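## Task

Tap the upright plate at the raised end of the feeder tray toward its outlet with short, quick pushes until the clear vial contains between 18 and 20 tablets and none have spilled. At the end the tray must rest on its stop and the vial must stand upright directly on the table.

## Robot and tools

Robot: two six-joint arms, left_arm and right_arm, each with a two-finger gripper. Bases: left_arm at (-0.053, +0.434, +0.027) m and right_arm at (+0.085, -0.524, +0.027) m. Two head cameras, cam_head_left and cam_head_right, sit on a stand behind the arms. Each hand carries a wrist camera, cam_left_wrist and cam_right_wrist. All images are 896x504.

Scene frame: the origin is at table-top height, halfway between the arms. +x points out over the table, +z points up, and left_arm is on the +y side. Arm names do not correspond to image left and right. Gripper frame: the fingers point along its +z axis and open and close along its y axis. A block sticks out about 10 cm toward the gripper's +x. end_effector_position is the spot between the closed pads. Closed fingertips reach about 19 mm beyond it; fully open ones reach about 6 mm.

The row. Every motion command is a row of 18 numbers, each in [-1, 1]. The first nine belong to left_arm: dx, dy, dz, rx, ry, rz, gripper position, force_limit, speed. The last nine are the same for right_arm. Both halves are always required. The six pose numbers are offsets, not poses. They are measured along the arm's own Hand target axes, counting from the Hand target at the start of that action or move, never from the previous row. Scale: 1.0 = 0.6 m or 180 degrees. rx, ry, rz form a single rotation vector. Six zeros mean: go back to the current Hand target. Sending the same offset again moves the hand further.

The gripper numbers are absolute settings. position: +1 is fully open (85 mm), about -0.8 is where the pads meet, and -1 closes until blocked. force_limit sets how hard the motor may squeeze. speed: -1 is about 20 mm/s, 0 about 85, +1 about 150. Both start at +1. A 0 counts as a real command, so to leave a gripper alone, repeat its last three numbers.

execute_actions(actions, cameras). actions is a list of actions. Each action is a list of up to 15 rows, one per 1/30 s step; if there are fewer rows, the last one is held. An empty list returns state and images. cameras takes names, ["all"] or []; an unknown name invalidates the call.

move(target, speed, blend, stop_force, zero, blocking, cameras). target is one row, or a list of up to 15 rows, all offsets from the same starting Hand targets. Each gripper follows a straight path with no obstacle avoidance; it lags and can overshoot when fast. speed is in m/s, 0.002 to 3.2, default 0.25, and turning is capped at twice that in rad/s. It can be one value or one per target. blend is in m, rounding corners; 0 means stop at each target. A move lasts at least 0.5 s and at most 10 s. stop_force, in N from 4 to 120, ends an arm's path when its wrist senses that much push against the motion. Don't trust it while the gripper rotates, and leave it out when backing away from a contact. zero (default true) re-zeros the sensor before the move. blocking=false returns after 0.5 s while the motion continues; it cannot be combined with stop_force. The result ends with a move: line giving the outcome (done, off_target, moving, held, fault) and any limits (limits=paced: the pose was clipped; limits=held: steps were withheld).

wait(seconds 0 to 10) lets time pass while the last commands hold. stop() brakes a running move; braking needs some distance. zoom_image(camera, region [x0, y0, x1, y1] in pixels, at most 504 by 504) enlarges part of that camera's latest image. zero_wrist_force(arm) zeros that arm's force sensor without moving it. finished_scene(scene) ends the current scene for good; call nothing else in that reply.

Control details. Each step, the commanded orientation is clipped to within 32 degrees of the measured one. Hand target in a result is the last commanded pose after that clip. A gripper can settle short of it; repeat the missing distance as an offset. Response lags by roughly 0.09 to 0.22 s.

Reading results. Positions are in metres; end_effector_quat_wxyz and the velocities are in the scene frame. Joint velocities may be reported as within noise. Wrist force and Wrist torque are in the end effector's axes, expressed as the push from the surface into the arm; a third line shows the peak since the previous report. Joint torques include gravity and can drift. object_status codes: 0 moving; 1 blocked while opening; 2 blocked while closing (gripping); 3 reached the requested position. position_measured is in counts: 3 is fully open, 78 ≈ 60 mm, 130 ≈ 40 mm, 180 ≈ 20 mm, 230 pads touching. Step readings list intermediate hand positions. A MOTOR HOT line appears at 70 °C; at 85 °C the arm brakes for 30 to 60 s.

Things to avoid. Contact torque limits in N m: 306 for shoulder pan and lift, 139 for the elbow, 50.2 for each wrist joint. An outside force of about 150 N (±25) causes a fault, stopping the arm for 10 s. Arms are stiff, so aiming even slightly past a firm surface can trigger a fault. Approach slowly using stop_force, and end a push by commanding back past the contact. Don't let the arms touch each other or grip the other arm's fingers; the clearance check does not always prevent this. Avoid passing close to an arm's own base. For the job itself: keep the taps brief and small, aimed at the upright plate toward the outlet. Count the tablets in the vial with the cameras and zoom_image between taps. Never knock the vial over or spill tablets. Anything that leaves the table causes failure. Loose items may occasionally be nudged by outside disturbances.

Each tool is called after "Emit:" in YAML: its name, and indented under it one key for each argument.

## Session

Emit:
execute_actions:
  actions: []

Scene clock: 0.00 s.
left_arm: end_effector_position=(+0.7797, +0.6975, +0.1803) position_measured=3 object_status=3 end_effector_quat_wxyz=(-0.234, +0.710, +0.158, +0.645) | right_arm: end_effector_position=(+0.8474, -0.3775, +0.3352) position_measured=3 object_status=3 end_effector_quat_wxyz=(-0.249, +0.658, +0.616, +0.355)
Joint positions: left_arm=[-0.113 -0.771 2.113 -4.409 -0.9 -3.06] | right_arm=[3.258 -1.785 -1.996 -0.523 2.394 1.964]
Joint velocities: within noise
Joint torques (N m): no reading
Motor temperatures (°C): left_arm=[25 28 27 34 37 33] | right_arm=[30 32 34 34 37 38]
Wrist force (N): no reading
Wrist torque (N m): no reading
Wrist force, peak (N): no reading
Hand target: left_arm +0.7797, +0.6975, +0.1803; -0.234, +0.710, +0.158, +0.645 | right_arm +0.8474, -0.3775, +0.3352; -0.249, +0.658, +0.616, +0.355
Tool commands: left_gripper/position=+1.0 left_gripper/force_limit=+1.0 left_gripper/speed=+1.0 right_gripper/position=+1.0 right_gripper/force_limit=+1.0 right_gripper/speed=+1.0

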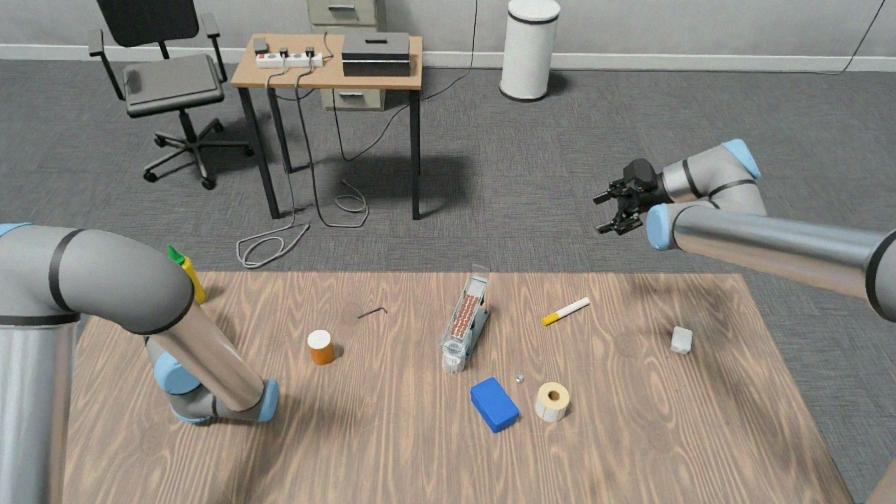

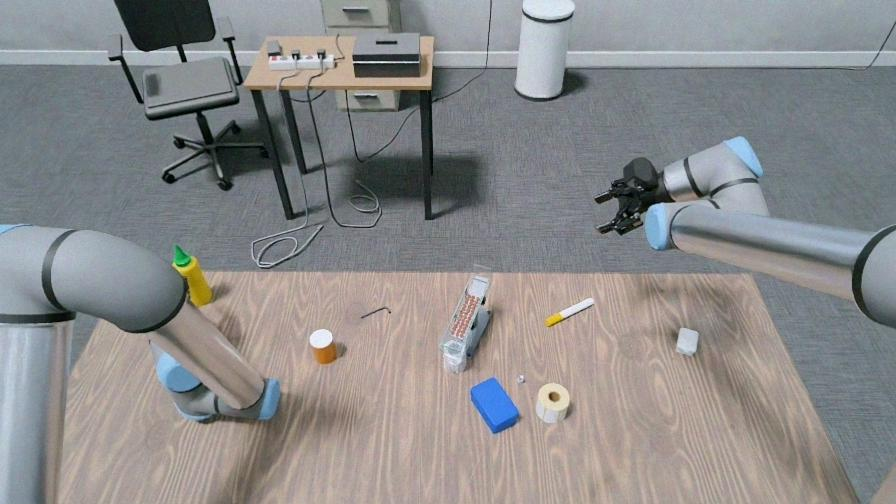

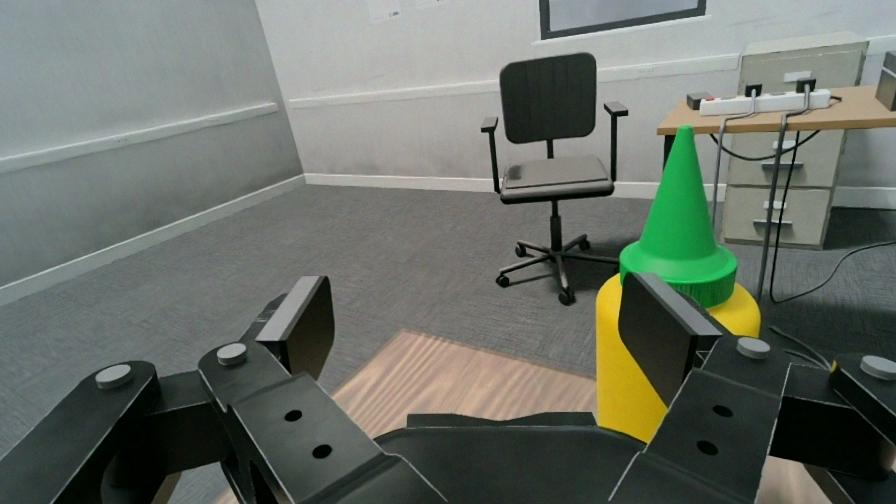

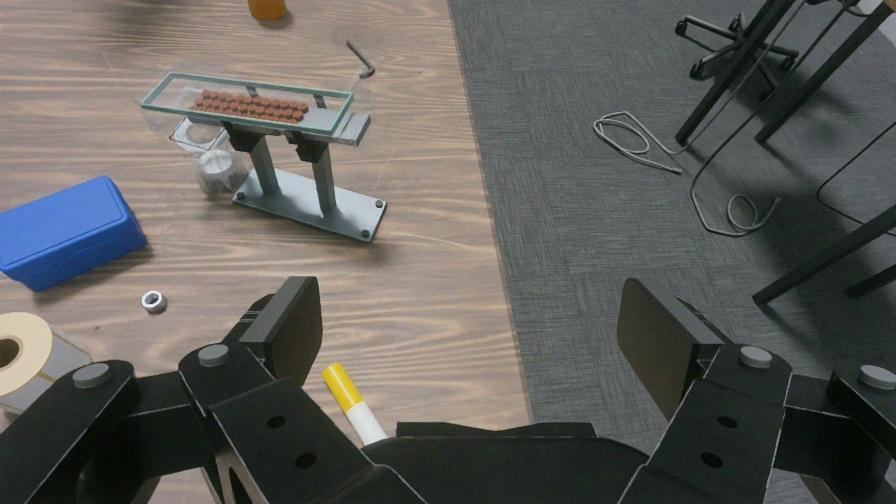

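Emit:
zoom_image:
  camera: "cam_right_wrist"
  region: [100, 30, 480, 260]

Emit:
zoom_image:
  camera: "cam_head_left"
  region: [410, 250, 530, 390]

Emit:
zoom_image:
  camera: "cam_head_right"
  region: [410, 250, 530, 390]

Scaled by 1.326.

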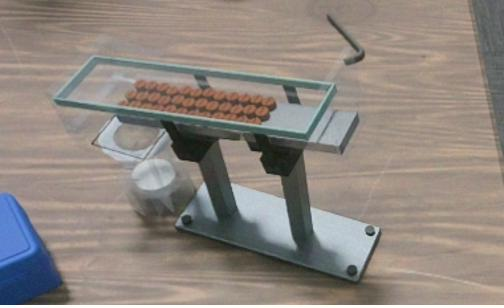

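Scaled by 3.600.

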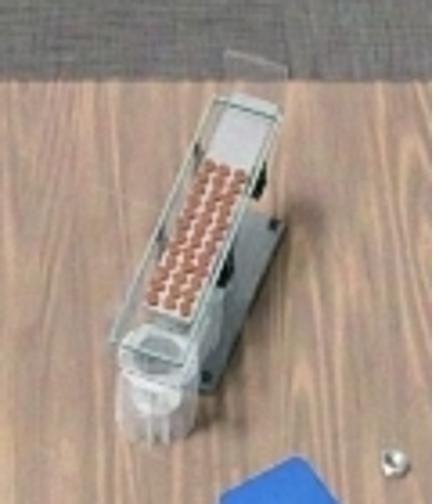

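Scaled by 3.600.

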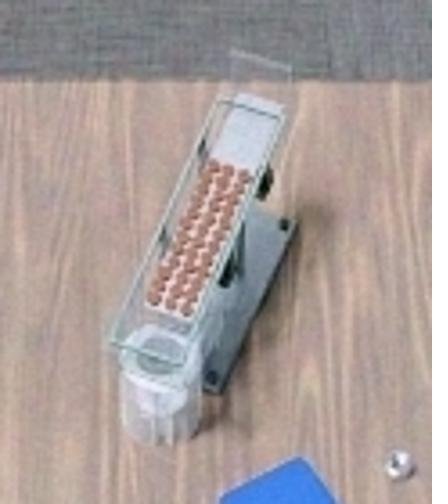

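Emit:
move:
  target: [0,0,0,0,0,0,1,1,1, 0.0689,0.0417,0.2928,-0.0436,-0.0108,0.0808,-0.85,0,0]
  speed: 0.25
  cameras: ["cam_right_wrist"]

Scene clock: 153.97 s.
left_arm: end_effector_position=(+0.7797, +0.6975, +0.1803) position_measured=3 object_status=3 end_effector_quat_wxyz=(-0.234, +0.710, +0.158, +0.645) | right_arm: end_effector_position=(+0.8999, -0.2201, +0.2603) position_measured=232 object_status=0 end_effector_quat_wxyz=(-0.236, +0.752, +0.506, +0.350)
Joint positions: left_arm=[-0.113 -0.771 2.113 -4.409 -0.9 -3.06] | right_arm=[3.489 -1.952 -1.988 -0.084 2.158 2.549]
Joint torques (N m): left_arm=[-1.61 -79.39 -13.73 -2.99 -0.24 0.08] | right_arm=[14.89 64.51 47.98 7.73 0.14 2.87]
Wrist force (N): left_arm=[0.5 0.0 0.1] | right_arm=[-0.4 0.3 0.1]
Wrist torque (N m): left_arm=[0.00 -0.09 0.00] | right_arm=[0.11 0.05 -0.12]
Wrist force, peak (N): left_arm=[0.7 0.1 -0.8] | right_arm=[-1.1 -0.2 -2.3]
Hand target: left_arm +0.7797, +0.6975, +0.1803; -0.234, +0.710, +0.158, +0.645 | right_arm +0.8999, -0.2200, +0.2602; -0.236, +0.752, +0.506, +0.350
Off the commanded pose: left_arm 0.000 m, 0 deg | right_arm 0.000 m, 0 deg.
move: done
camera_calibration:
cam_right_wrist: T_world_to_cam=[[0.929769, -0.368083, 0.00658993, -0.910677], [-0.31732, -0.810361, -0.492568, 0.251314], [0.186646, 0.455883, -0.870249, 0.291152], [0, 0, 0, 1]] pos_world=[0.872125, -0.264281, 0.383165]
Images, in order (width x height): cam_right_wrist 896x504.

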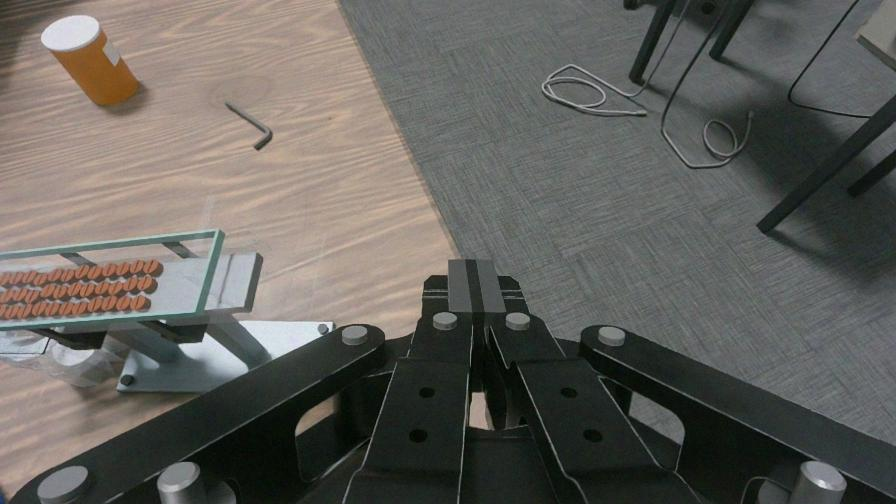

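Emit:
zoom_image:
  camera: "cam_right_wrist"
  region: [0, 180, 360, 400]

Scaled by 1.400.

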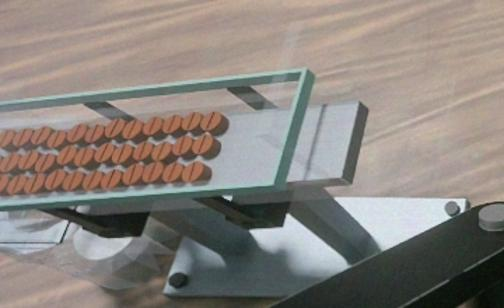

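Emit:
zoom_image:
  camera: "cam_right_wrist"
  region: [160, 170, 320, 340]

Scaled by 2.965.

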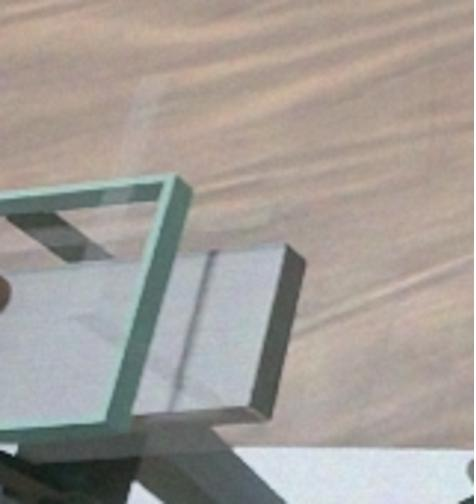

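Emit:
move:
  target: [0,0,0,0,0,0,1,1,1, -0.0357,-0.1495,0.1572,0,0,0,-0.85,0,0]
  speed: 0.15
  cameras: ["cam_right_wrist","cam_head_left"]

Emit:
zoom_image:
  camera: "cam_right_wrist"
  region: [100, 160, 500, 400]

Scene clock: 207.30 s.
left_arm: end_effector_position=(+0.7797, +0.6975, +0.1803) position_measured=3 object_status=3 end_effector_quat_wxyz=(-0.234, +0.710, +0.158, +0.645) | right_arm: end_effector_position=(+0.8389, -0.1321, +0.1833) position_measured=232 object_status=3 end_effector_quat_wxyz=(-0.236, +0.752, +0.506, +0.350)
Joint positions: left_arm=[-0.113 -0.771 2.113 -4.409 -0.9 -3.06] | right_arm=[3.641 -2.026 -2.093 0.163 2.057 2.682]
Joint torques (N m): left_arm=[-4.03 -83.44 -14.12 -2.88 -0.08 0.05] | right_arm=[13.8 66.05 20.84 7.03 -0.71 2.85]
Wrist force (N): left_arm=[0.1 -0.2 -0.2] | right_arm=[-0.3 0.1 0.1]
Wrist torque (N m): left_arm=[-0.03 -0.02 0.00] | right_arm=[0.03 0.01 -0.11]
Wrist force, peak (N): left_arm=[0.8 0.2 0.2] | right_arm=[-0.6 -1.2 1.5]
Hand target: left_arm +0.7797, +0.6975, +0.1803; -0.234, +0.710, +0.158, +0.645 | right_arm +0.8389, -0.1320, +0.1832; -0.236, +0.752, +0.506, +0.350
Off the commanded pose: left_arm 0.000 m, 0 deg | right_arm 0.000 m, 0 deg.
move: done
camera_calibration:
cam_right_wrist: T_world_to_cam=[[0.929674, -0.368324, 0.00659195, -0.82112], [-0.317537, -0.8103, -0.492529, 0.2655], [0.186752, 0.455798, -0.870271, 0.195211], [0, 0, 0, 1]] pos_world=[0.811224, -0.17628, 0.306065]
Images, in order (width x height): cam_head_left 896x504, cam_right_wrist 896x504.

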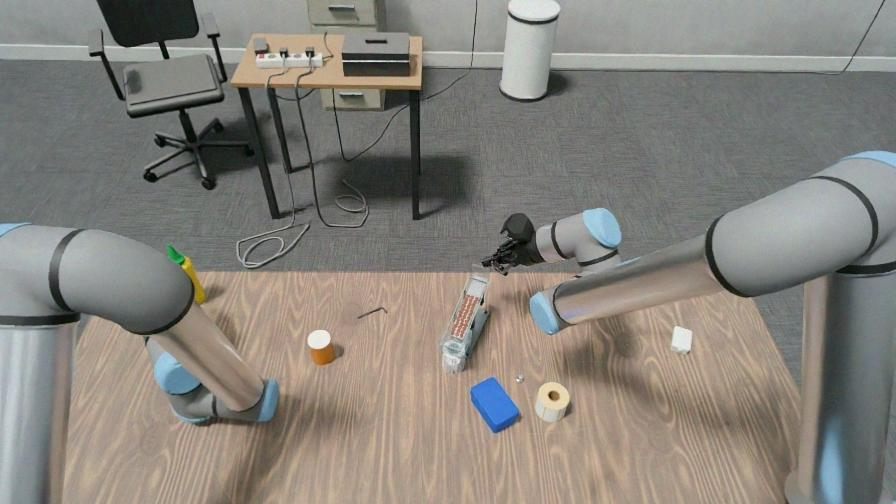

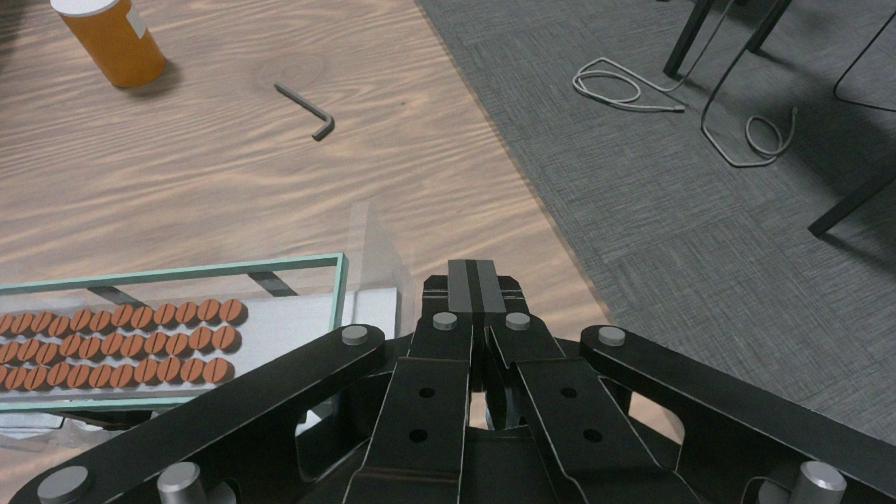

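Scaled by 1.260.

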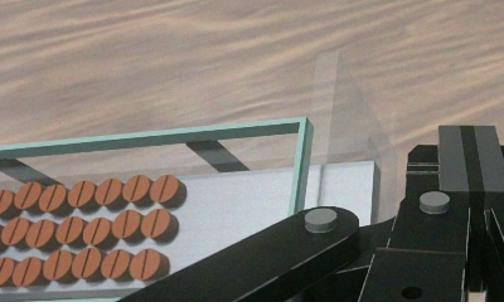

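Emit:
move:
  target: [0,0,0,0,0,0,1,1,1, 0,-0.06,0,0,0,0,-0.85,0,0]
  speed: 0.02
  stop_force: 4
  cameras: ["cam_right_wrist"]

Emit:
zoom_image:
  camera: "cam_right_wrist"
  region: [150, 160, 550, 400]

Scene clock: 249.27 s.
left_arm: end_effector_position=(+0.7797, +0.6975, +0.1803) position_measured=3 object_status=3 end_effector_quat_wxyz=(-0.234, +0.710, +0.158, +0.645) | right_arm: end_effector_position=(+0.8258, -0.1267, +0.1832) position_measured=232 object_status=3 end_effector_quat_wxyz=(-0.236, +0.752, +0.506, +0.350)
Joint positions: left_arm=[-0.113 -0.771 2.113 -4.409 -0.9 -3.06] | right_arm=[3.657 -2.016 -2.114 0.18 2.045 2.696]
Joint torques (N m): left_arm=[-2.77 -81.04 -14.52 -3.04 -0.11 0.11] | right_arm=[-14.01 64.16 39.28 3.2 3.46 -1.93]
Wrist force (N): left_arm=[0.3 -0.1 0.1] | right_arm=[0.2 2.0 0.3]
Wrist torque (N m): left_arm=[-0.02 -0.05 0.00] | right_arm=[0.06 0.09 0.10]
Wrist force, peak (N): left_arm=[0.8 0.0 -0.3] | right_arm=[-0.8 4.0 1.0]
Hand target: left_arm +0.7797, +0.6975, +0.1803; -0.234, +0.710, +0.158, +0.645 | right_arm +0.8258, -0.1267, +0.1832; -0.236, +0.752, +0.506, +0.350 (not the last commanded pose)
Off the commanded pose: left_arm 0.000 m, 0 deg | right_arm 0.022 m, 0 deg.
move: contact (right_arm)
camera_calibration:
cam_right_wrist: T_world_to_cam=[[0.929674, -0.368324, 0.00659195, -0.806952], [-0.317537, -0.8103, -0.492529, 0.265716], [0.186752, 0.455798, -0.870271, 0.195196], [0, 0, 0, 1]] pos_world=[0.798124, -0.17088, 0.306065]
Images, in order (width x height): cam_right_wrist 896x504.

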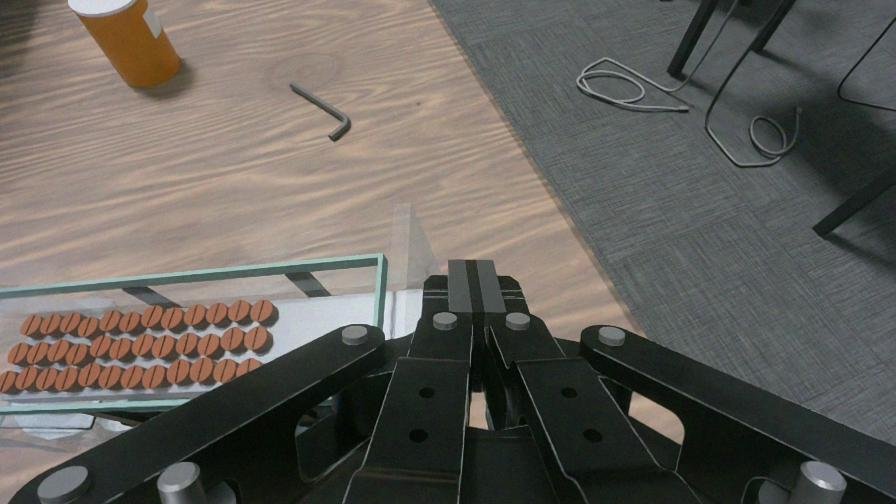

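Scaled by 1.260.

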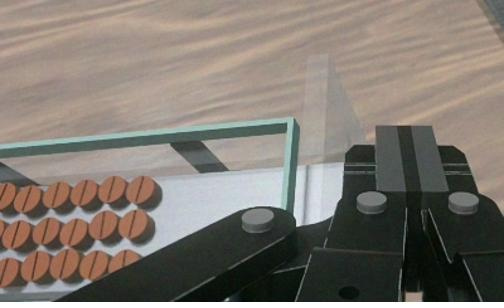

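Emit:
move:
  target: [0,0,0,0,0,0,1,1,1, 0,-0.02,0,0,0,0,-0.85,0,0]
  speed: 0.02
  stop_force: 15
  zero: false
  cameras: ["cam_right_wrist"]

Emit:
zoom_image:
  camera: "cam_right_wrist"
  region: [0, 160, 500, 440]

Scene clock: 268.97 s.
left_arm: end_effector_position=(+0.7797, +0.6975, +0.1803) position_measured=3 object_status=3 end_effector_quat_wxyz=(-0.234, +0.710, +0.158, +0.645) | right_arm: end_effector_position=(+0.8172, -0.1232, +0.1832) position_measured=232 object_status=3 end_effector_quat_wxyz=(-0.236, +0.752, +0.506, +0.350)
Joint positions: left_arm=[-0.113 -0.771 2.113 -4.409 -0.9 -3.06] | right_arm=[3.669 -2.009 -2.128 0.191 2.038 2.705]
Joint torques (N m): left_arm=[-2.37 -79.67 -13.86 -2.62 -0.08 -0.03] | right_arm=[-3.76 60.48 35.12 2.57 3.9 -2.22]
Wrist force (N): left_arm=[0.6 0.2 0.1] | right_arm=[0.1 14.1 -0.4]
Wrist torque (N m): left_arm=[0.03 -0.10 0.00] | right_arm=[0.06 -0.07 -0.01]
Wrist force, peak (N): left_arm=[0.6 -0.1 -0.5] | right_arm=[-0.6 36.1 7.0]
Hand target: left_arm +0.7797, +0.6975, +0.1803; -0.234, +0.710, +0.158, +0.645 | right_arm +0.8172, -0.1232, +0.1832; -0.236, +0.752, +0.506, +0.350 (not the last commanded pose)
Off the commanded pose: left_arm 0.000 m, 0 deg | right_arm 0.003 m, 0 deg.
move: contact (right_arm)
camera_calibration:
cam_right_wrist: T_world_to_cam=[[0.929674, -0.368324, 0.00659195, -0.797575], [-0.317537, -0.8103, -0.492529, 0.265789], [0.186752, 0.455798, -0.870271, 0.195225], [0, 0, 0, 1]] pos_world=[0.789424, -0.16738, 0.306065]
Images, in order (width x height): cam_right_wrist 896x504.

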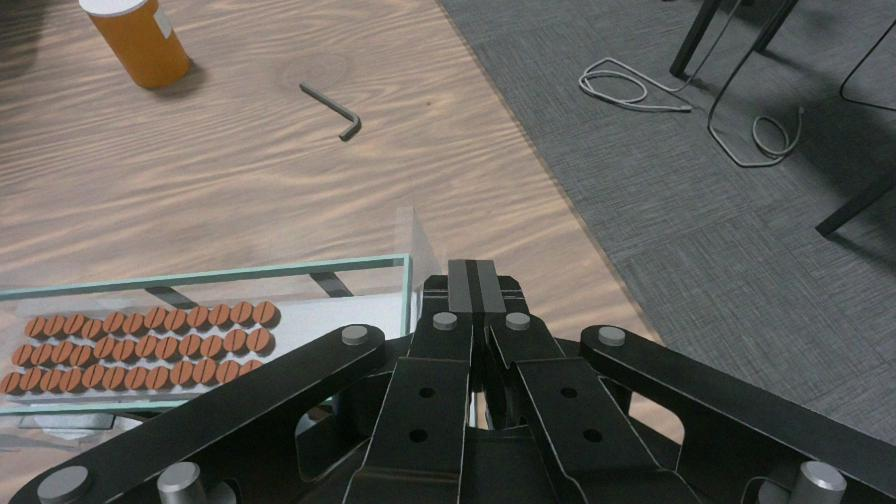

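Scaled by 1.008.

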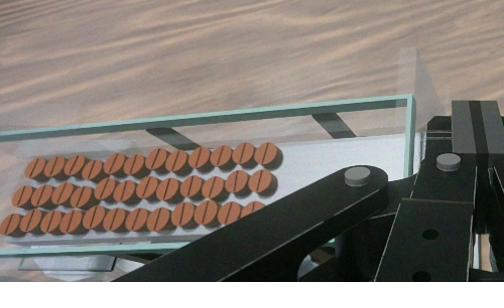

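Emit:
move:
  target: [0,0,0,0,0,0,1,1,1, 0,0.05,0,0,0,0,-0.85,0,0]
  speed: 0.05
  cameras: ["cam_right_wrist"]

Emit:
zoom_image:
  camera: "cam_right_wrist"
  region: [0, 160, 500, 440]

Scene clock: 288.57 s.
left_arm: end_effector_position=(+0.7797, +0.6975, +0.1803) position_measured=3 object_status=3 end_effector_quat_wxyz=(-0.234, +0.710, +0.158, +0.645) | right_arm: end_effector_position=(+0.8448, -0.1345, +0.1832) position_measured=232 object_status=3 end_effector_quat_wxyz=(-0.236, +0.752, +0.506, +0.350)
Joint positions: left_arm=[-0.113 -0.771 2.113 -4.409 -0.9 -3.06] | right_arm=[3.633 -2.031 -2.083 0.155 2.062 2.676]
Joint torques (N m): left_arm=[-4 -79.94 -14.56 -2.94 0.34 0.04] | right_arm=[-11.86 68.36 41.13 3.89 3.19 -2.09]
Wrist force (N): left_arm=[0.5 -0.2 -0.6] | right_arm=[3.4 0.7 0.2]
Wrist torque (N m): left_arm=[-0.04 -0.08 0.00] | right_arm=[0.15 -0.61 0.16]
Wrist force, peak (N): left_arm=[0.7 0.1 -0.7] | right_arm=[-0.2 14.4 -0.4]
Hand target: left_arm +0.7797, +0.6975, +0.1803; -0.234, +0.710, +0.158, +0.645 | right_arm +0.8450, -0.1345, +0.1832; -0.236, +0.752, +0.506, +0.350
Off the commanded pose: left_arm 0.000 m, 0 deg | right_arm 0.000 m, 0 deg.
move: done
camera_calibration:
cam_right_wrist: T_world_to_cam=[[0.929645, -0.368399, 0.00654603, -0.827371], [-0.317623, -0.810265, -0.492531, 0.265424], [0.186752, 0.455799, -0.870271, 0.195134], [0, 0, 0, 1]] pos_world=[0.817024, -0.17868, 0.305965]
Images, in order (width x height): cam_right_wrist 896x504.

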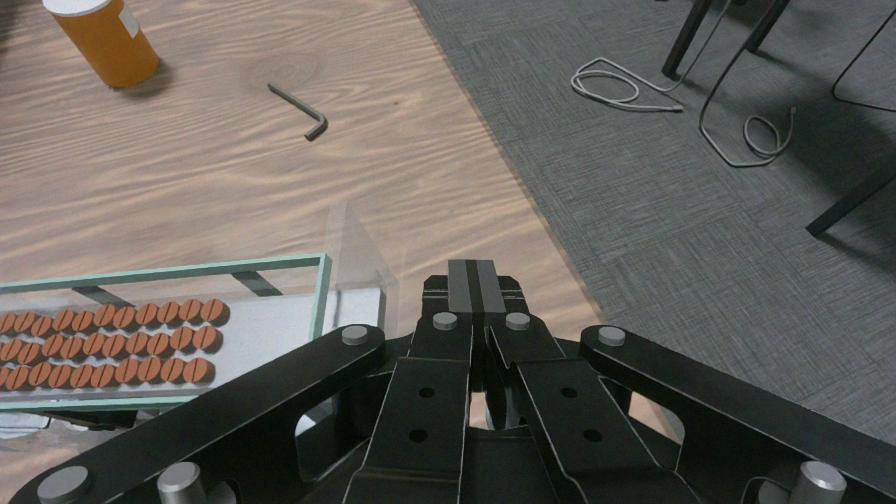

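Scaled by 1.008.

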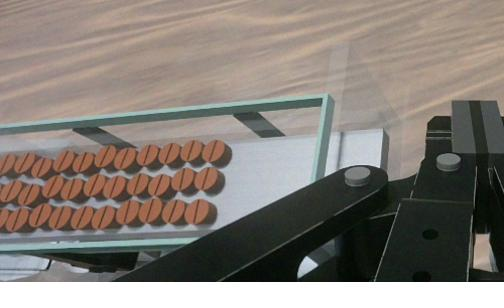

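Emit:
execute_actions:
  actions:
    - [[0,0,0,0,0,0,1,1,1,0,-0.02,0,0,0,0,-0.85,0,0],[0,0,0,0,0,0,1,1,1,0,-0.02,0,0,0,0,-0.85,0,0],[0,0,0,0,0,0,1,1,1,0,-0.02,0,0,0,0,-0.85,0,0],[0,0,0,0,0,0,1,1,1,0,0,0,0,0,0,-0.85,0,0]]

Scene clock: 332.80 s.
left_arm: end_effector_position=(+0.7797, +0.6975, +0.1803) position_measured=3 object_status=3 end_effector_quat_wxyz=(-0.234, +0.710, +0.158, +0.645) | right_arm: end_effector_position=(+0.8449, -0.1345, +0.1832) position_measured=232 object_status=3 end_effector_quat_wxyz=(-0.236, +0.752, +0.506, +0.350)
Joint positions: left_arm=[-0.113 -0.771 2.113 -4.409 -0.9 -3.06] | right_arm=[3.633 -2.031 -2.083 0.155 2.062 2.676]
Joint torques (N m): left_arm=[-2.52 -80.67 -14.12 -3.03 -0.19 -0.13] | right_arm=[-13.75 66.5 40.78 3.46 3.1 -2.34]
Wrist force (N): left_arm=[0.5 0.1 -0.4] | right_arm=[3.7 0.3 0.6]
Wrist torque (N m): left_arm=[0.02 -0.08 0.00] | right_arm=[0.07 -0.66 0.16]
Wrist force, peak (N): left_arm=[0.5 0.0 -0.6] | right_arm=[2.8 4.7 0.2]
Hand target: left_arm +0.7797, +0.6975, +0.1803; -0.234, +0.710, +0.158, +0.645 | right_arm +0.8450, -0.1345, +0.1832; -0.236, +0.752, +0.506, +0.350
Off the commanded pose: left_arm 0.000 m, 0 deg | right_arm 0.000 m, 0 deg.
Step readings (end_effector_position of left_arm | right_arm):
0: (+0.7797, +0.6975, +0.1803) | (+0.8450, -0.1345, +0.1832)
1: (+0.7797, +0.6975, +0.1803) | (+0.8450, -0.1345, +0.1832)
2: (+0.7797, +0.6975, +0.1803) | (+0.8441, -0.1341, +0.1833)
4: (+0.7797, +0.6975, +0.1803) | (+0.8400, -0.1325, +0.1832)
8: (+0.7797, +0.6975, +0.1803) | (+0.8422, -0.1335, +0.1831)
15: (+0.7797, +0.6975, +0.1803) | (+0.8446, -0.1344, +0.1832)

Emit:
execute_actions:
  actions:
    - [[0,0,0,0,0,0,1,1,1,0,-0.08,0,0,0,0,-0.85,0,0],[0,0,0,0,0,0,1,1,1,0,-0.08,0,0,0,0,-0.85,0,0],[0,0,0,0,0,0,1,1,1,0,-0.08,0,0,0,0,-0.85,0,0],[0,0,0,0,0,0,1,1,1,0,0,0,0,0,0,-0.85,0,0]]
  cameras: ["cam_right_wrist"]

Emit:
zoom_image:
  camera: "cam_right_wrist"
  region: [0, 160, 500, 440]

Scene clock: 353.27 s.
left_arm: end_effector_position=(+0.7797, +0.6975, +0.1803) position_measured=3 object_status=3 end_effector_quat_wxyz=(-0.234, +0.710, +0.158, +0.645) | right_arm: end_effector_position=(+0.8448, -0.1345, +0.1832) position_measured=232 object_status=3 end_effector_quat_wxyz=(-0.236, +0.752, +0.506, +0.350)
Joint positions: left_arm=[-0.113 -0.771 2.113 -4.409 -0.9 -3.06] | right_arm=[3.633 -2.031 -2.083 0.155 2.062 2.676]
Joint torques (N m): left_arm=[-3.75 -83.17 -13.25 -2.71 0.12 -0.02] | right_arm=[-14.91 66.07 42.39 3.99 2.84 -2.43]
Wrist force (N): left_arm=[0.3 -0.2 0.1] | right_arm=[5.3 0.8 -0.3]
Wrist torque (N m): left_arm=[-0.03 -0.05 0.00] | right_arm=[0.16 -0.92 0.15]
Wrist force, peak (N): left_arm=[1.0 -0.3 -0.4] | right_arm=[9.0 -9.4 -1.2]
Hand target: left_arm +0.7797, +0.6975, +0.1803; -0.234, +0.710, +0.158, +0.645 | right_arm +0.8450, -0.1345, +0.1832; -0.236, +0.752, +0.506, +0.350
Off the commanded pose: left_arm 0.000 m, 0 deg | right_arm 0.000 m, 0 deg.
Step readings (end_effector_position of left_arm | right_arm):
0: (+0.7797, +0.6975, +0.1803) | (+0.8450, -0.1345, +0.1832)
1: (+0.7797, +0.6975, +0.1803) | (+0.8450, -0.1345, +0.1832)
2: (+0.7797, +0.6975, +0.1803) | (+0.8428, -0.1332, +0.1841)
4: (+0.7797, +0.6975, +0.1803) | (+0.8282, -0.1270, +0.1841)
8: (+0.7797, +0.6975, +0.1803) | (+0.8335, -0.1303, +0.1824)
15: (+0.7797, +0.6975, +0.1803) | (+0.8434, -0.1340, +0.1831)
camera_calibration:
cam_right_wrist: T_world_to_cam=[[0.929645, -0.368397, 0.00654681, -0.827371], [-0.317621, -0.810266, -0.492531, 0.265423], [0.186752, 0.455799, -0.870271, 0.195134], [0, 0, 0, 1]] pos_world=[0.817024, -0.17868, 0.305965]
Images, in order (width x height): cam_right_wrist 896x504.

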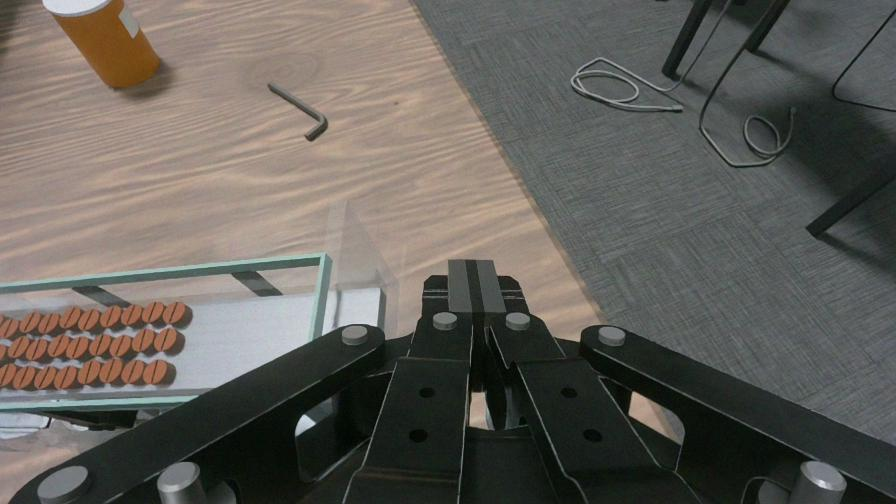

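Scaled by 1.008.

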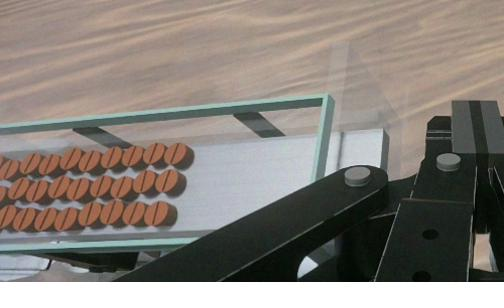

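Emit:
move:
  target: [0,0,0,0,0,0,1,1,1, -0.043,0.0907,-0.2948,0,0,0,-0.85,0,0]
  speed: 0.3
  cameras: ["cam_right_wrist","cam_head_left"]

Emit:
zoom_image:
  camera: "cam_right_wrist"
  region: [0, 0, 360, 300]

Emit:
zoom_image:
  camera: "cam_head_left"
  region: [425, 260, 505, 380]

Scene clock: 390.27 s.
left_arm: end_effector_position=(+0.7797, +0.6975, +0.1803) position_measured=3 object_status=3 end_effector_quat_wxyz=(-0.234, +0.710, +0.158, +0.645) | right_arm: end_effector_position=(+0.8381, -0.2958, +0.2771) position_measured=232 object_status=3 end_effector_quat_wxyz=(-0.236, +0.752, +0.506, +0.350)
Joint positions: left_arm=[-0.113 -0.771 2.113 -4.409 -0.9 -3.06] | right_arm=[3.415 -1.83 -2.117 -0.118 2.203 2.478]
Joint torques (N m): left_arm=[-2.09 -80.96 -14.15 -2.75 0.05 0.27] | right_arm=[-15.41 73.09 47.79 3.4 3.84 -2.44]
Wrist force (N): left_arm=[0.2 -0.1 -0.4] | right_arm=[5.4 0.4 -0.2]
Wrist torque (N m): left_arm=[-0.02 -0.03 0.00] | right_arm=[0.08 -0.93 0.14]
Wrist force, peak (N): left_arm=[0.4 0.3 -0.6] | right_arm=[5.9 -0.4 2.1]
Hand target: left_arm +0.7797, +0.6975, +0.1803; -0.234, +0.710, +0.158, +0.645 | right_arm +0.8381, -0.2959, +0.2772; -0.236, +0.752, +0.506, +0.350
Off the commanded pose: left_arm 0.000 m, 0 deg | right_arm 0.000 m, 0 deg.
move: done
camera_calibration:
cam_right_wrist: T_world_to_cam=[[0.929628, -0.368441, 0.00662672, -0.881212], [-0.317617, -0.810251, -0.492558, 0.178909], [0.186848, 0.455791, -0.870254, 0.351624], [0, 0, 0, 1]] pos_world=[0.810324, -0.33998, 0.399965]
Images, in order (width x height): cam_head_left 896x504, cam_right_wrist 896x504.

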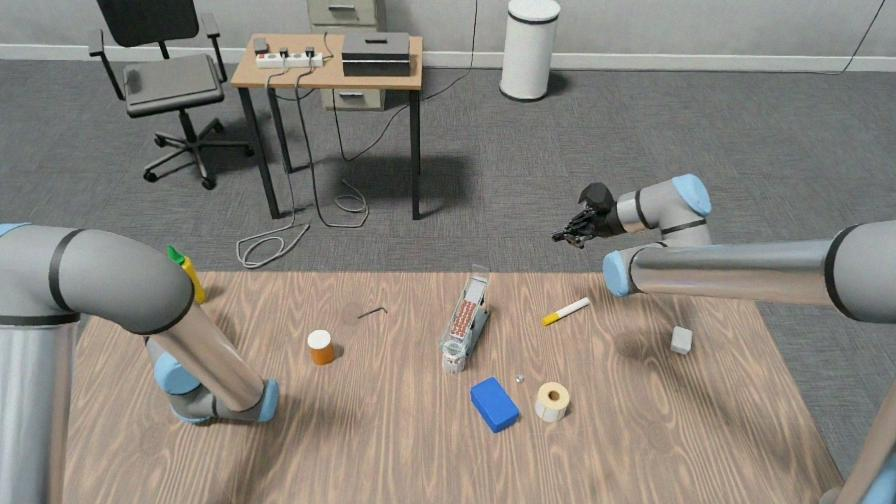

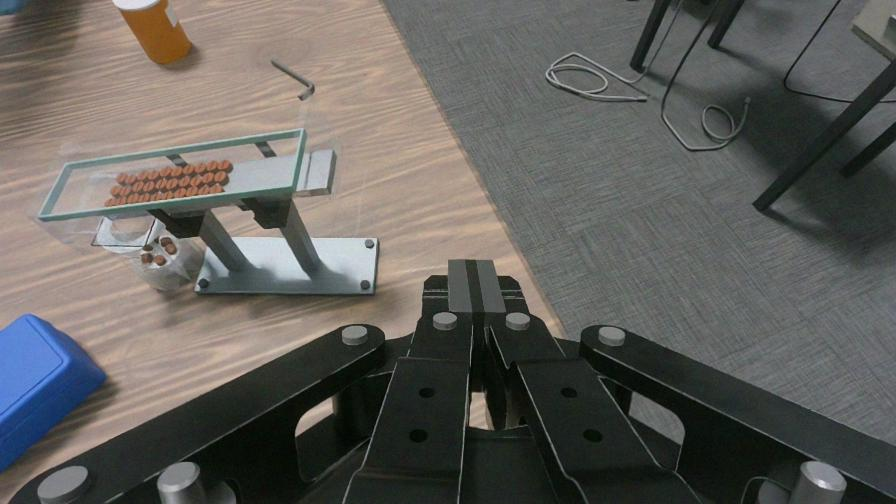

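Scaled by 1.400.

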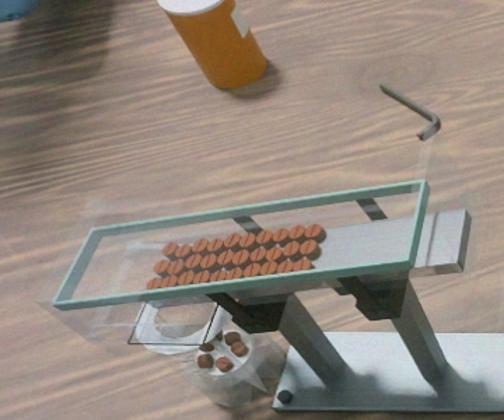

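Scaled by 4.200.

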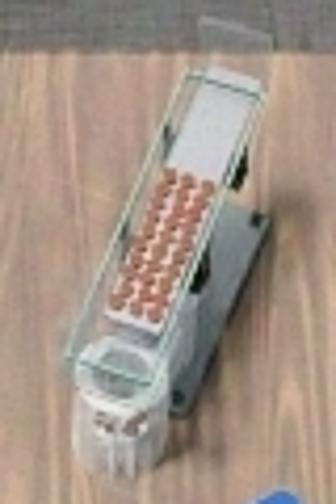

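Emit:
zoom_image:
  camera: "cam_right_wrist"
  region: [60, 130, 260, 300]

Scaled by 2.520.

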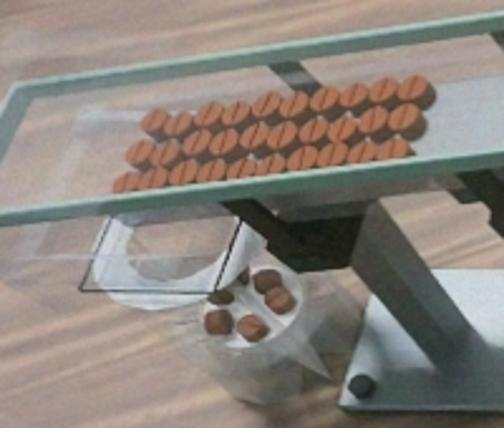

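Emit:
move:
  target: [0,0,0,0,0,0,1,1,1, 0.043,-0.0907,0.2948,0,0,0,-0.85,0,0]
  speed: 0.3

Emit:
execute_actions:
  actions:
    - [[0,0,0,0,0,0,1,1,1,0,-0.08,0,0,0,0,-0.85,0,0],[0,0,0,0,0,0,1,1,1,0,-0.08,0,0,0,0,-0.85,0,0],[0,0,0,0,0,0,1,1,1,0,-0.08,0,0,0,0,-0.85,0,0],[0,0,0,0,0,0,1,1,1,0,0,0,0,0,0,-0.85,0,0]]

Emit:
move:
  target: [0,0,0,0,0,0,1,1,1, -0.043,0.0907,-0.2948,0,0,0,-0.85,0,0]
  speed: 0.3
  cameras: ["cam_right_wrist"]

Emit:
zoom_image:
  camera: "cam_right_wrist"
  region: [60, 130, 260, 300]

Scene clock: 432.20 s.
left_arm: end_effector_position=(+0.7797, +0.6975, +0.1803) position_measured=3 object_status=3 end_effector_quat_wxyz=(-0.234, +0.710, +0.158, +0.645) | right_arm: end_effector_position=(+0.8449, -0.1348, +0.1833) position_measured=232 object_status=3 end_effector_quat_wxyz=(-0.236, +0.752, +0.506, +0.350)
Joint positions: left_arm=[-0.113 -0.771 2.113 -4.409 -0.9 -3.06] | right_arm=[3.633 -2.031 -2.083 0.155 2.062 2.675]
Joint torques (N m): left_arm=[-1.59 -82.37 -13.42 -3.16 0.19 -0.23] | right_arm=[14.98 65.33 42.46 7.45 -0.75 3.17]
Wrist force (N): left_arm=[0.3 -0.2 0.1] | right_arm=[5.3 0.0 -0.2]
Wrist torque (N m): left_arm=[-0.04 -0.06 0.00] | right_arm=[0.04 -0.92 -0.11]
Wrist force, peak (N): left_arm=[0.6 0.2 -0.5] | right_arm=[6.0 -0.4 1.7]
Hand target: left_arm +0.7797, +0.6975, +0.1803; -0.234, +0.710, +0.158, +0.645 | right_arm +0.8450, -0.1345, +0.1832; -0.236, +0.752, +0.506, +0.350
Off the commanded pose: left_arm 0.000 m, 0 deg | right_arm 0.000 m, 0 deg.
move: done

Scene clock: 432.93 s.
left_arm: end_effector_position=(+0.7797, +0.6975, +0.1803) position_measured=3 object_status=3 end_effector_quat_wxyz=(-0.234, +0.710, +0.158, +0.645) | right_arm: end_effector_position=(+0.8448, -0.1345, +0.1832) position_measured=232 object_status=3 end_effector_quat_wxyz=(-0.236, +0.752, +0.506, +0.350)
Joint positions: left_arm=[-0.113 -0.771 2.113 -4.409 -0.9 -3.06] | right_arm=[3.633 -2.031 -2.083 0.155 2.062 2.676]
Joint torques (N m): left_arm=[-4.11 -80.89 -14.13 -3.11 -0.11 0.19] | right_arm=[-15 66.43 39.82 3.37 3.53 -2.39]
Wrist force (N): left_arm=[0.1 0.3 0.1] | right_arm=[5.1 -0.1 -0.4]
Wrist torque (N m): left_arm=[0.04 -0.02 0.00] | right_arm=[0.01 -0.89 0.16]
Wrist force, peak (N): left_arm=[0.6 0.5 -0.4] | right_arm=[10.7 -9.7 -1.5]
Hand target: left_arm +0.7797, +0.6975, +0.1803; -0.234, +0.710, +0.158, +0.645 | right_arm +0.8450, -0.1345, +0.1832; -0.236, +0.752, +0.506, +0.350
Off the commanded pose: left_arm 0.000 m, 0 deg | right_arm 0.000 m, 0 deg.
Step readings (end_effector_position of left_arm | right_arm):
0: (+0.7797, +0.6975, +0.1803) | (+0.8449, -0.1348, +0.1833)
1: (+0.7797, +0.6975, +0.1803) | (+0.8449, -0.1347, +0.1833)
2: (+0.7797, +0.6975, +0.1803) | (+0.8427, -0.1332, +0.1842)
4: (+0.7797, +0.6975, +0.1803) | (+0.8281, -0.1269, +0.1842)
8: (+0.7797, +0.6975, +0.1803) | (+0.8335, -0.1302, +0.1824)
15: (+0.7797, +0.6975, +0.1803) | (+0.8434, -0.1340, +0.1831)

Scene clock: 434.33 s.
left_arm: end_effector_position=(+0.7797, +0.6975, +0.1803) position_measured=3 object_status=3 end_effector_quat_wxyz=(-0.234, +0.710, +0.158, +0.645) | right_arm: end_effector_position=(+0.8381, -0.2958, +0.2771) position_measured=232 object_status=3 end_effector_quat_wxyz=(-0.236, +0.752, +0.506, +0.350) end_effector_velocity=(+0.000, -0.001, +0.000) end_effector_angular_velocity=(-0.001, +0.001, +0.001)
Joint positions: left_arm=[-0.113 -0.771 2.113 -4.409 -0.9 -3.06] | right_arm=[3.415 -1.83 -2.117 -0.118 2.203 2.478]
Joint velocities: left_arm=[within noise] | right_arm=[-0.001 0 0.001 -0.005 0.001 -0.003]
Joint torques (N m): left_arm=[-1.88 -81.98 -13.7 -3.04 -0.03 -0.02] | right_arm=[-15.78 76.07 48.1 3.61 3.16 -2.23]
Wrist force (N): left_arm=[0.2 0.4 -0.3] | right_arm=[4.7 -0.1 -0.2]
Wrist torque (N m): left_arm=[0.06 -0.03 0.00] | right_arm=[0.01 -0.83 0.14]
Wrist force, peak (N): left_arm=[0.8 -0.2 -0.4] | right_arm=[5.4 -1.3 2.3]
Hand target: left_arm +0.7797, +0.6975, +0.1803; -0.234, +0.710, +0.158, +0.645 | right_arm +0.8381, -0.2959, +0.2772; -0.236, +0.752, +0.506, +0.350
Off the commanded pose: left_arm 0.000 m, 0 deg | right_arm 0.000 m, 0 deg.
move: done
camera_calibration:
cam_right_wrist: T_world_to_cam=[[0.929628, -0.368441, 0.00662672, -0.881175], [-0.317617, -0.810251, -0.492558, 0.17899], [0.186848, 0.455791, -0.870254, 0.351578], [0, 0, 0, 1]] pos_world=[0.810324, -0.33988, 0.399965]
Images, in order (width x height): cam_right_wrist 896x504.

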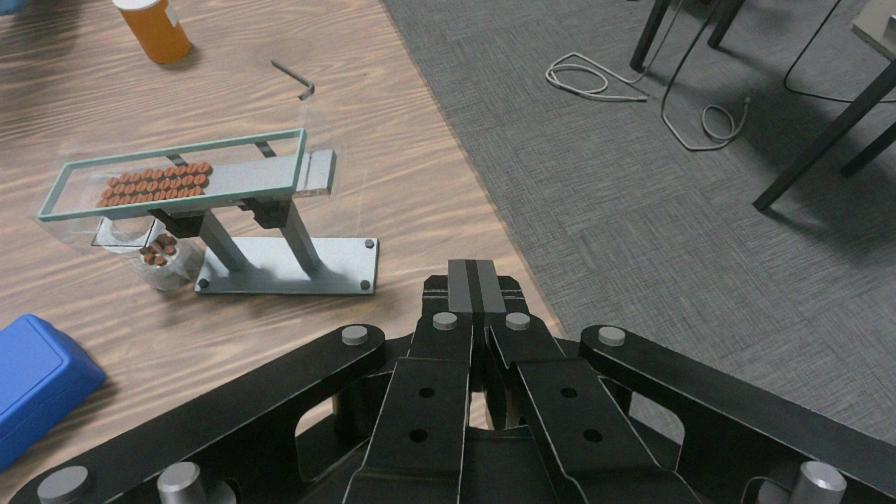

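Scaled by 2.520.

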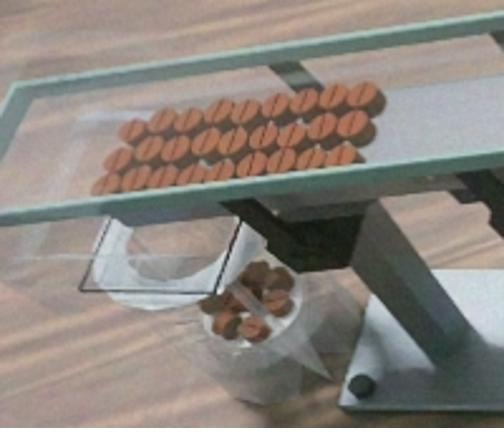

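Emit:
move:
  target: [0,0,0,0,0,0,1,1,1, 0.043,-0.0907,0.2948,0,0,0,-0.85,0,0]
  speed: 0.3

Emit:
execute_actions:
  actions:
    - [[0,0,0,0,0,0,1,1,1,0,-0.065,0,0,0,0,-0.85,0,0],[0,0,0,0,0,0,1,1,1,0,-0.065,0,0,0,0,-0.85,0,0],[0,0,0,0,0,0,1,1,1,0,-0.065,0,0,0,0,-0.85,0,0],[0,0,0,0,0,0,1,1,1,0,0,0,0,0,0,-0.85,0,0]]

Emit:
move:
  target: [0,0,0,0,0,0,1,1,1, -0.043,0.0907,-0.2948,0,0,0,-0.85,0,0]
  speed: 0.3
  cameras: ["cam_right_wrist"]

Emit:
zoom_image:
  camera: "cam_right_wrist"
  region: [60, 130, 260, 300]

Scene clock: 462.23 s.
left_arm: end_effector_position=(+0.7797, +0.6975, +0.1803) position_measured=3 object_status=3 end_effector_quat_wxyz=(-0.234, +0.710, +0.158, +0.645) | right_arm: end_effector_position=(+0.8449, -0.1348, +0.1833) position_measured=232 object_status=3 end_effector_quat_wxyz=(-0.236, +0.752, +0.506, +0.350)
Joint positions: left_arm=[-0.113 -0.771 2.113 -4.409 -0.9 -3.06] | right_arm=[3.633 -2.031 -2.083 0.155 2.062 2.675]
Joint torques (N m): left_arm=[-3.91 -81.28 -13.93 -2.96 0.08 0.05] | right_arm=[15.38 63.63 40.97 7.6 -0.98 3.73]
Wrist force (N): left_arm=[0.2 0.2 -0.3] | right_arm=[4.9 0.1 -0.2]
Wrist torque (N m): left_arm=[0.03 -0.05 0.00] | right_arm=[0.05 -0.85 -0.11]
Wrist force, peak (N): left_arm=[0.2 -0.2 -0.9] | right_arm=[5.3 -1.1 2.2]
Hand target: left_arm +0.7797, +0.6975, +0.1803; -0.234, +0.710, +0.158, +0.645 | right_arm +0.8450, -0.1345, +0.1832; -0.236, +0.752, +0.506, +0.350
Off the commanded pose: left_arm 0.000 m, 0 deg | right_arm 0.000 m, 0 deg.
move: done

Scene clock: 462.93 s.
left_arm: end_effector_position=(+0.7797, +0.6975, +0.1803) position_measured=3 object_status=3 end_effector_quat_wxyz=(-0.234, +0.710, +0.158, +0.645) | right_arm: end_effector_position=(+0.8448, -0.1345, +0.1832) position_measured=232 object_status=3 end_effector_quat_wxyz=(-0.236, +0.752, +0.506, +0.350)
Joint positions: left_arm=[-0.113 -0.771 2.113 -4.409 -0.9 -3.06] | right_arm=[3.633 -2.031 -2.083 0.155 2.062 2.676]
Joint torques (N m): left_arm=[-0.89 -82.02 -14.13 -2.98 0.04 -0.15] | right_arm=[-15.02 65.02 42.15 3.75 2.69 -2.02]
Wrist force (N): left_arm=[0.2 0.1 -0.3] | right_arm=[5.4 0.0 0.0]
Wrist torque (N m): left_arm=[0.02 -0.04 0.00] | right_arm=[0.04 -0.94 0.16]
Wrist force, peak (N): left_arm=[0.6 0.1 -0.5] | right_arm=[8.0 -10.6 -1.0]
Hand target: left_arm +0.7797, +0.6975, +0.1803; -0.234, +0.710, +0.158, +0.645 | right_arm +0.8450, -0.1345, +0.1832; -0.236, +0.752, +0.506, +0.350
Off the commanded pose: left_arm 0.000 m, 0 deg | right_arm 0.000 m, 0 deg.
Step readings (end_effector_position of left_arm | right_arm):
0: (+0.7797, +0.6975, +0.1803) | (+0.8449, -0.1348, +0.1833)
1: (+0.7797, +0.6975, +0.1803) | (+0.8449, -0.1347, +0.1833)
2: (+0.7797, +0.6975, +0.1803) | (+0.8432, -0.1335, +0.1839)
4: (+0.7797, +0.6975, +0.1803) | (+0.8311, -0.1284, +0.1839)
8: (+0.7797, +0.6975, +0.1803) | (+0.8357, -0.1310, +0.1827)
15: (+0.7797, +0.6975, +0.1803) | (+0.8437, -0.1341, +0.1831)

Scene clock: 464.33 s.
left_arm: end_effector_position=(+0.7797, +0.6975, +0.1803) position_measured=3 object_status=3 end_effector_quat_wxyz=(-0.234, +0.710, +0.158, +0.645) | right_arm: end_effector_position=(+0.8381, -0.2958, +0.2771) position_measured=232 object_status=3 end_effector_quat_wxyz=(-0.236, +0.752, +0.506, +0.350)
Joint positions: left_arm=[-0.113 -0.771 2.113 -4.409 -0.9 -3.06] | right_arm=[3.415 -1.83 -2.117 -0.118 2.203 2.478]
Joint torques (N m): left_arm=[-3.36 -83.34 -13.62 -2.88 -0.29 -0.07] | right_arm=[-13.76 72.67 47.31 3.58 3.82 -2.51]
Wrist force (N): left_arm=[0.2 0.1 -0.5] | right_arm=[4.9 -0.3 0.0]
Wrist torque (N m): left_arm=[0.02 -0.04 0.00] | right_arm=[-0.03 -0.86 0.14]
Wrist force, peak (N): left_arm=[0.7 0.2 -0.3] | right_arm=[5.9 -0.6 1.8]
Hand target: left_arm +0.7797, +0.6975, +0.1803; -0.234, +0.710, +0.158, +0.645 | right_arm +0.8381, -0.2959, +0.2772; -0.236, +0.752, +0.506, +0.350
Off the commanded pose: left_arm 0.000 m, 0 deg | right_arm 0.000 m, 0 deg.
move: done
camera_calibration:
cam_right_wrist: T_world_to_cam=[[0.929628, -0.368441, 0.00662672, -0.881175], [-0.317617, -0.810251, -0.492558, 0.17899], [0.186848, 0.455791, -0.870254, 0.351578], [0, 0, 0, 1]] pos_world=[0.810324, -0.33988, 0.399965]
Images, in order (width x height): cam_right_wrist 896x504.

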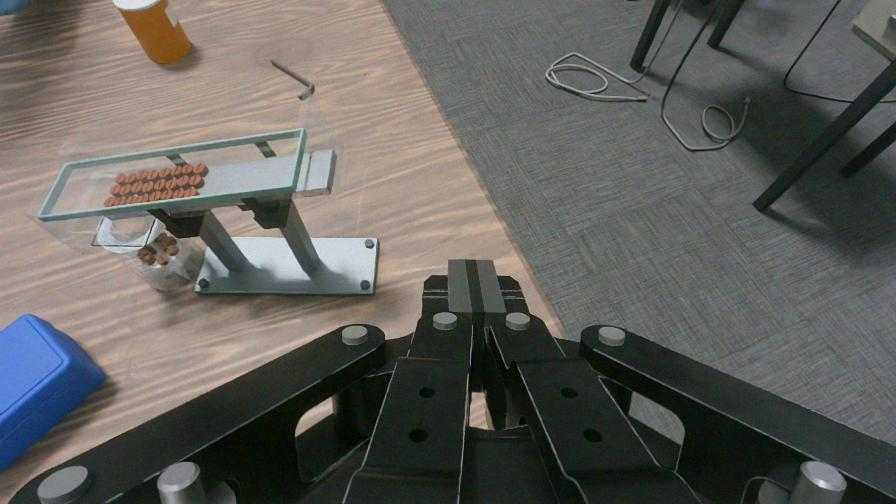

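Scaled by 2.520.

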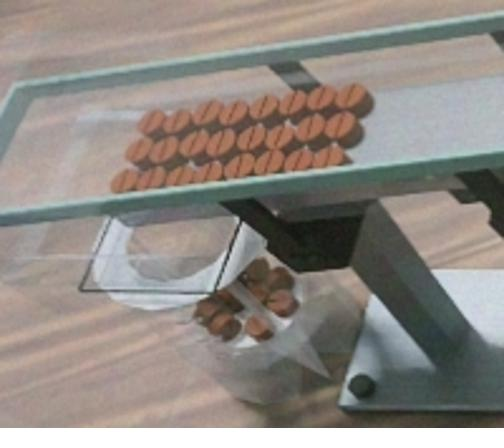

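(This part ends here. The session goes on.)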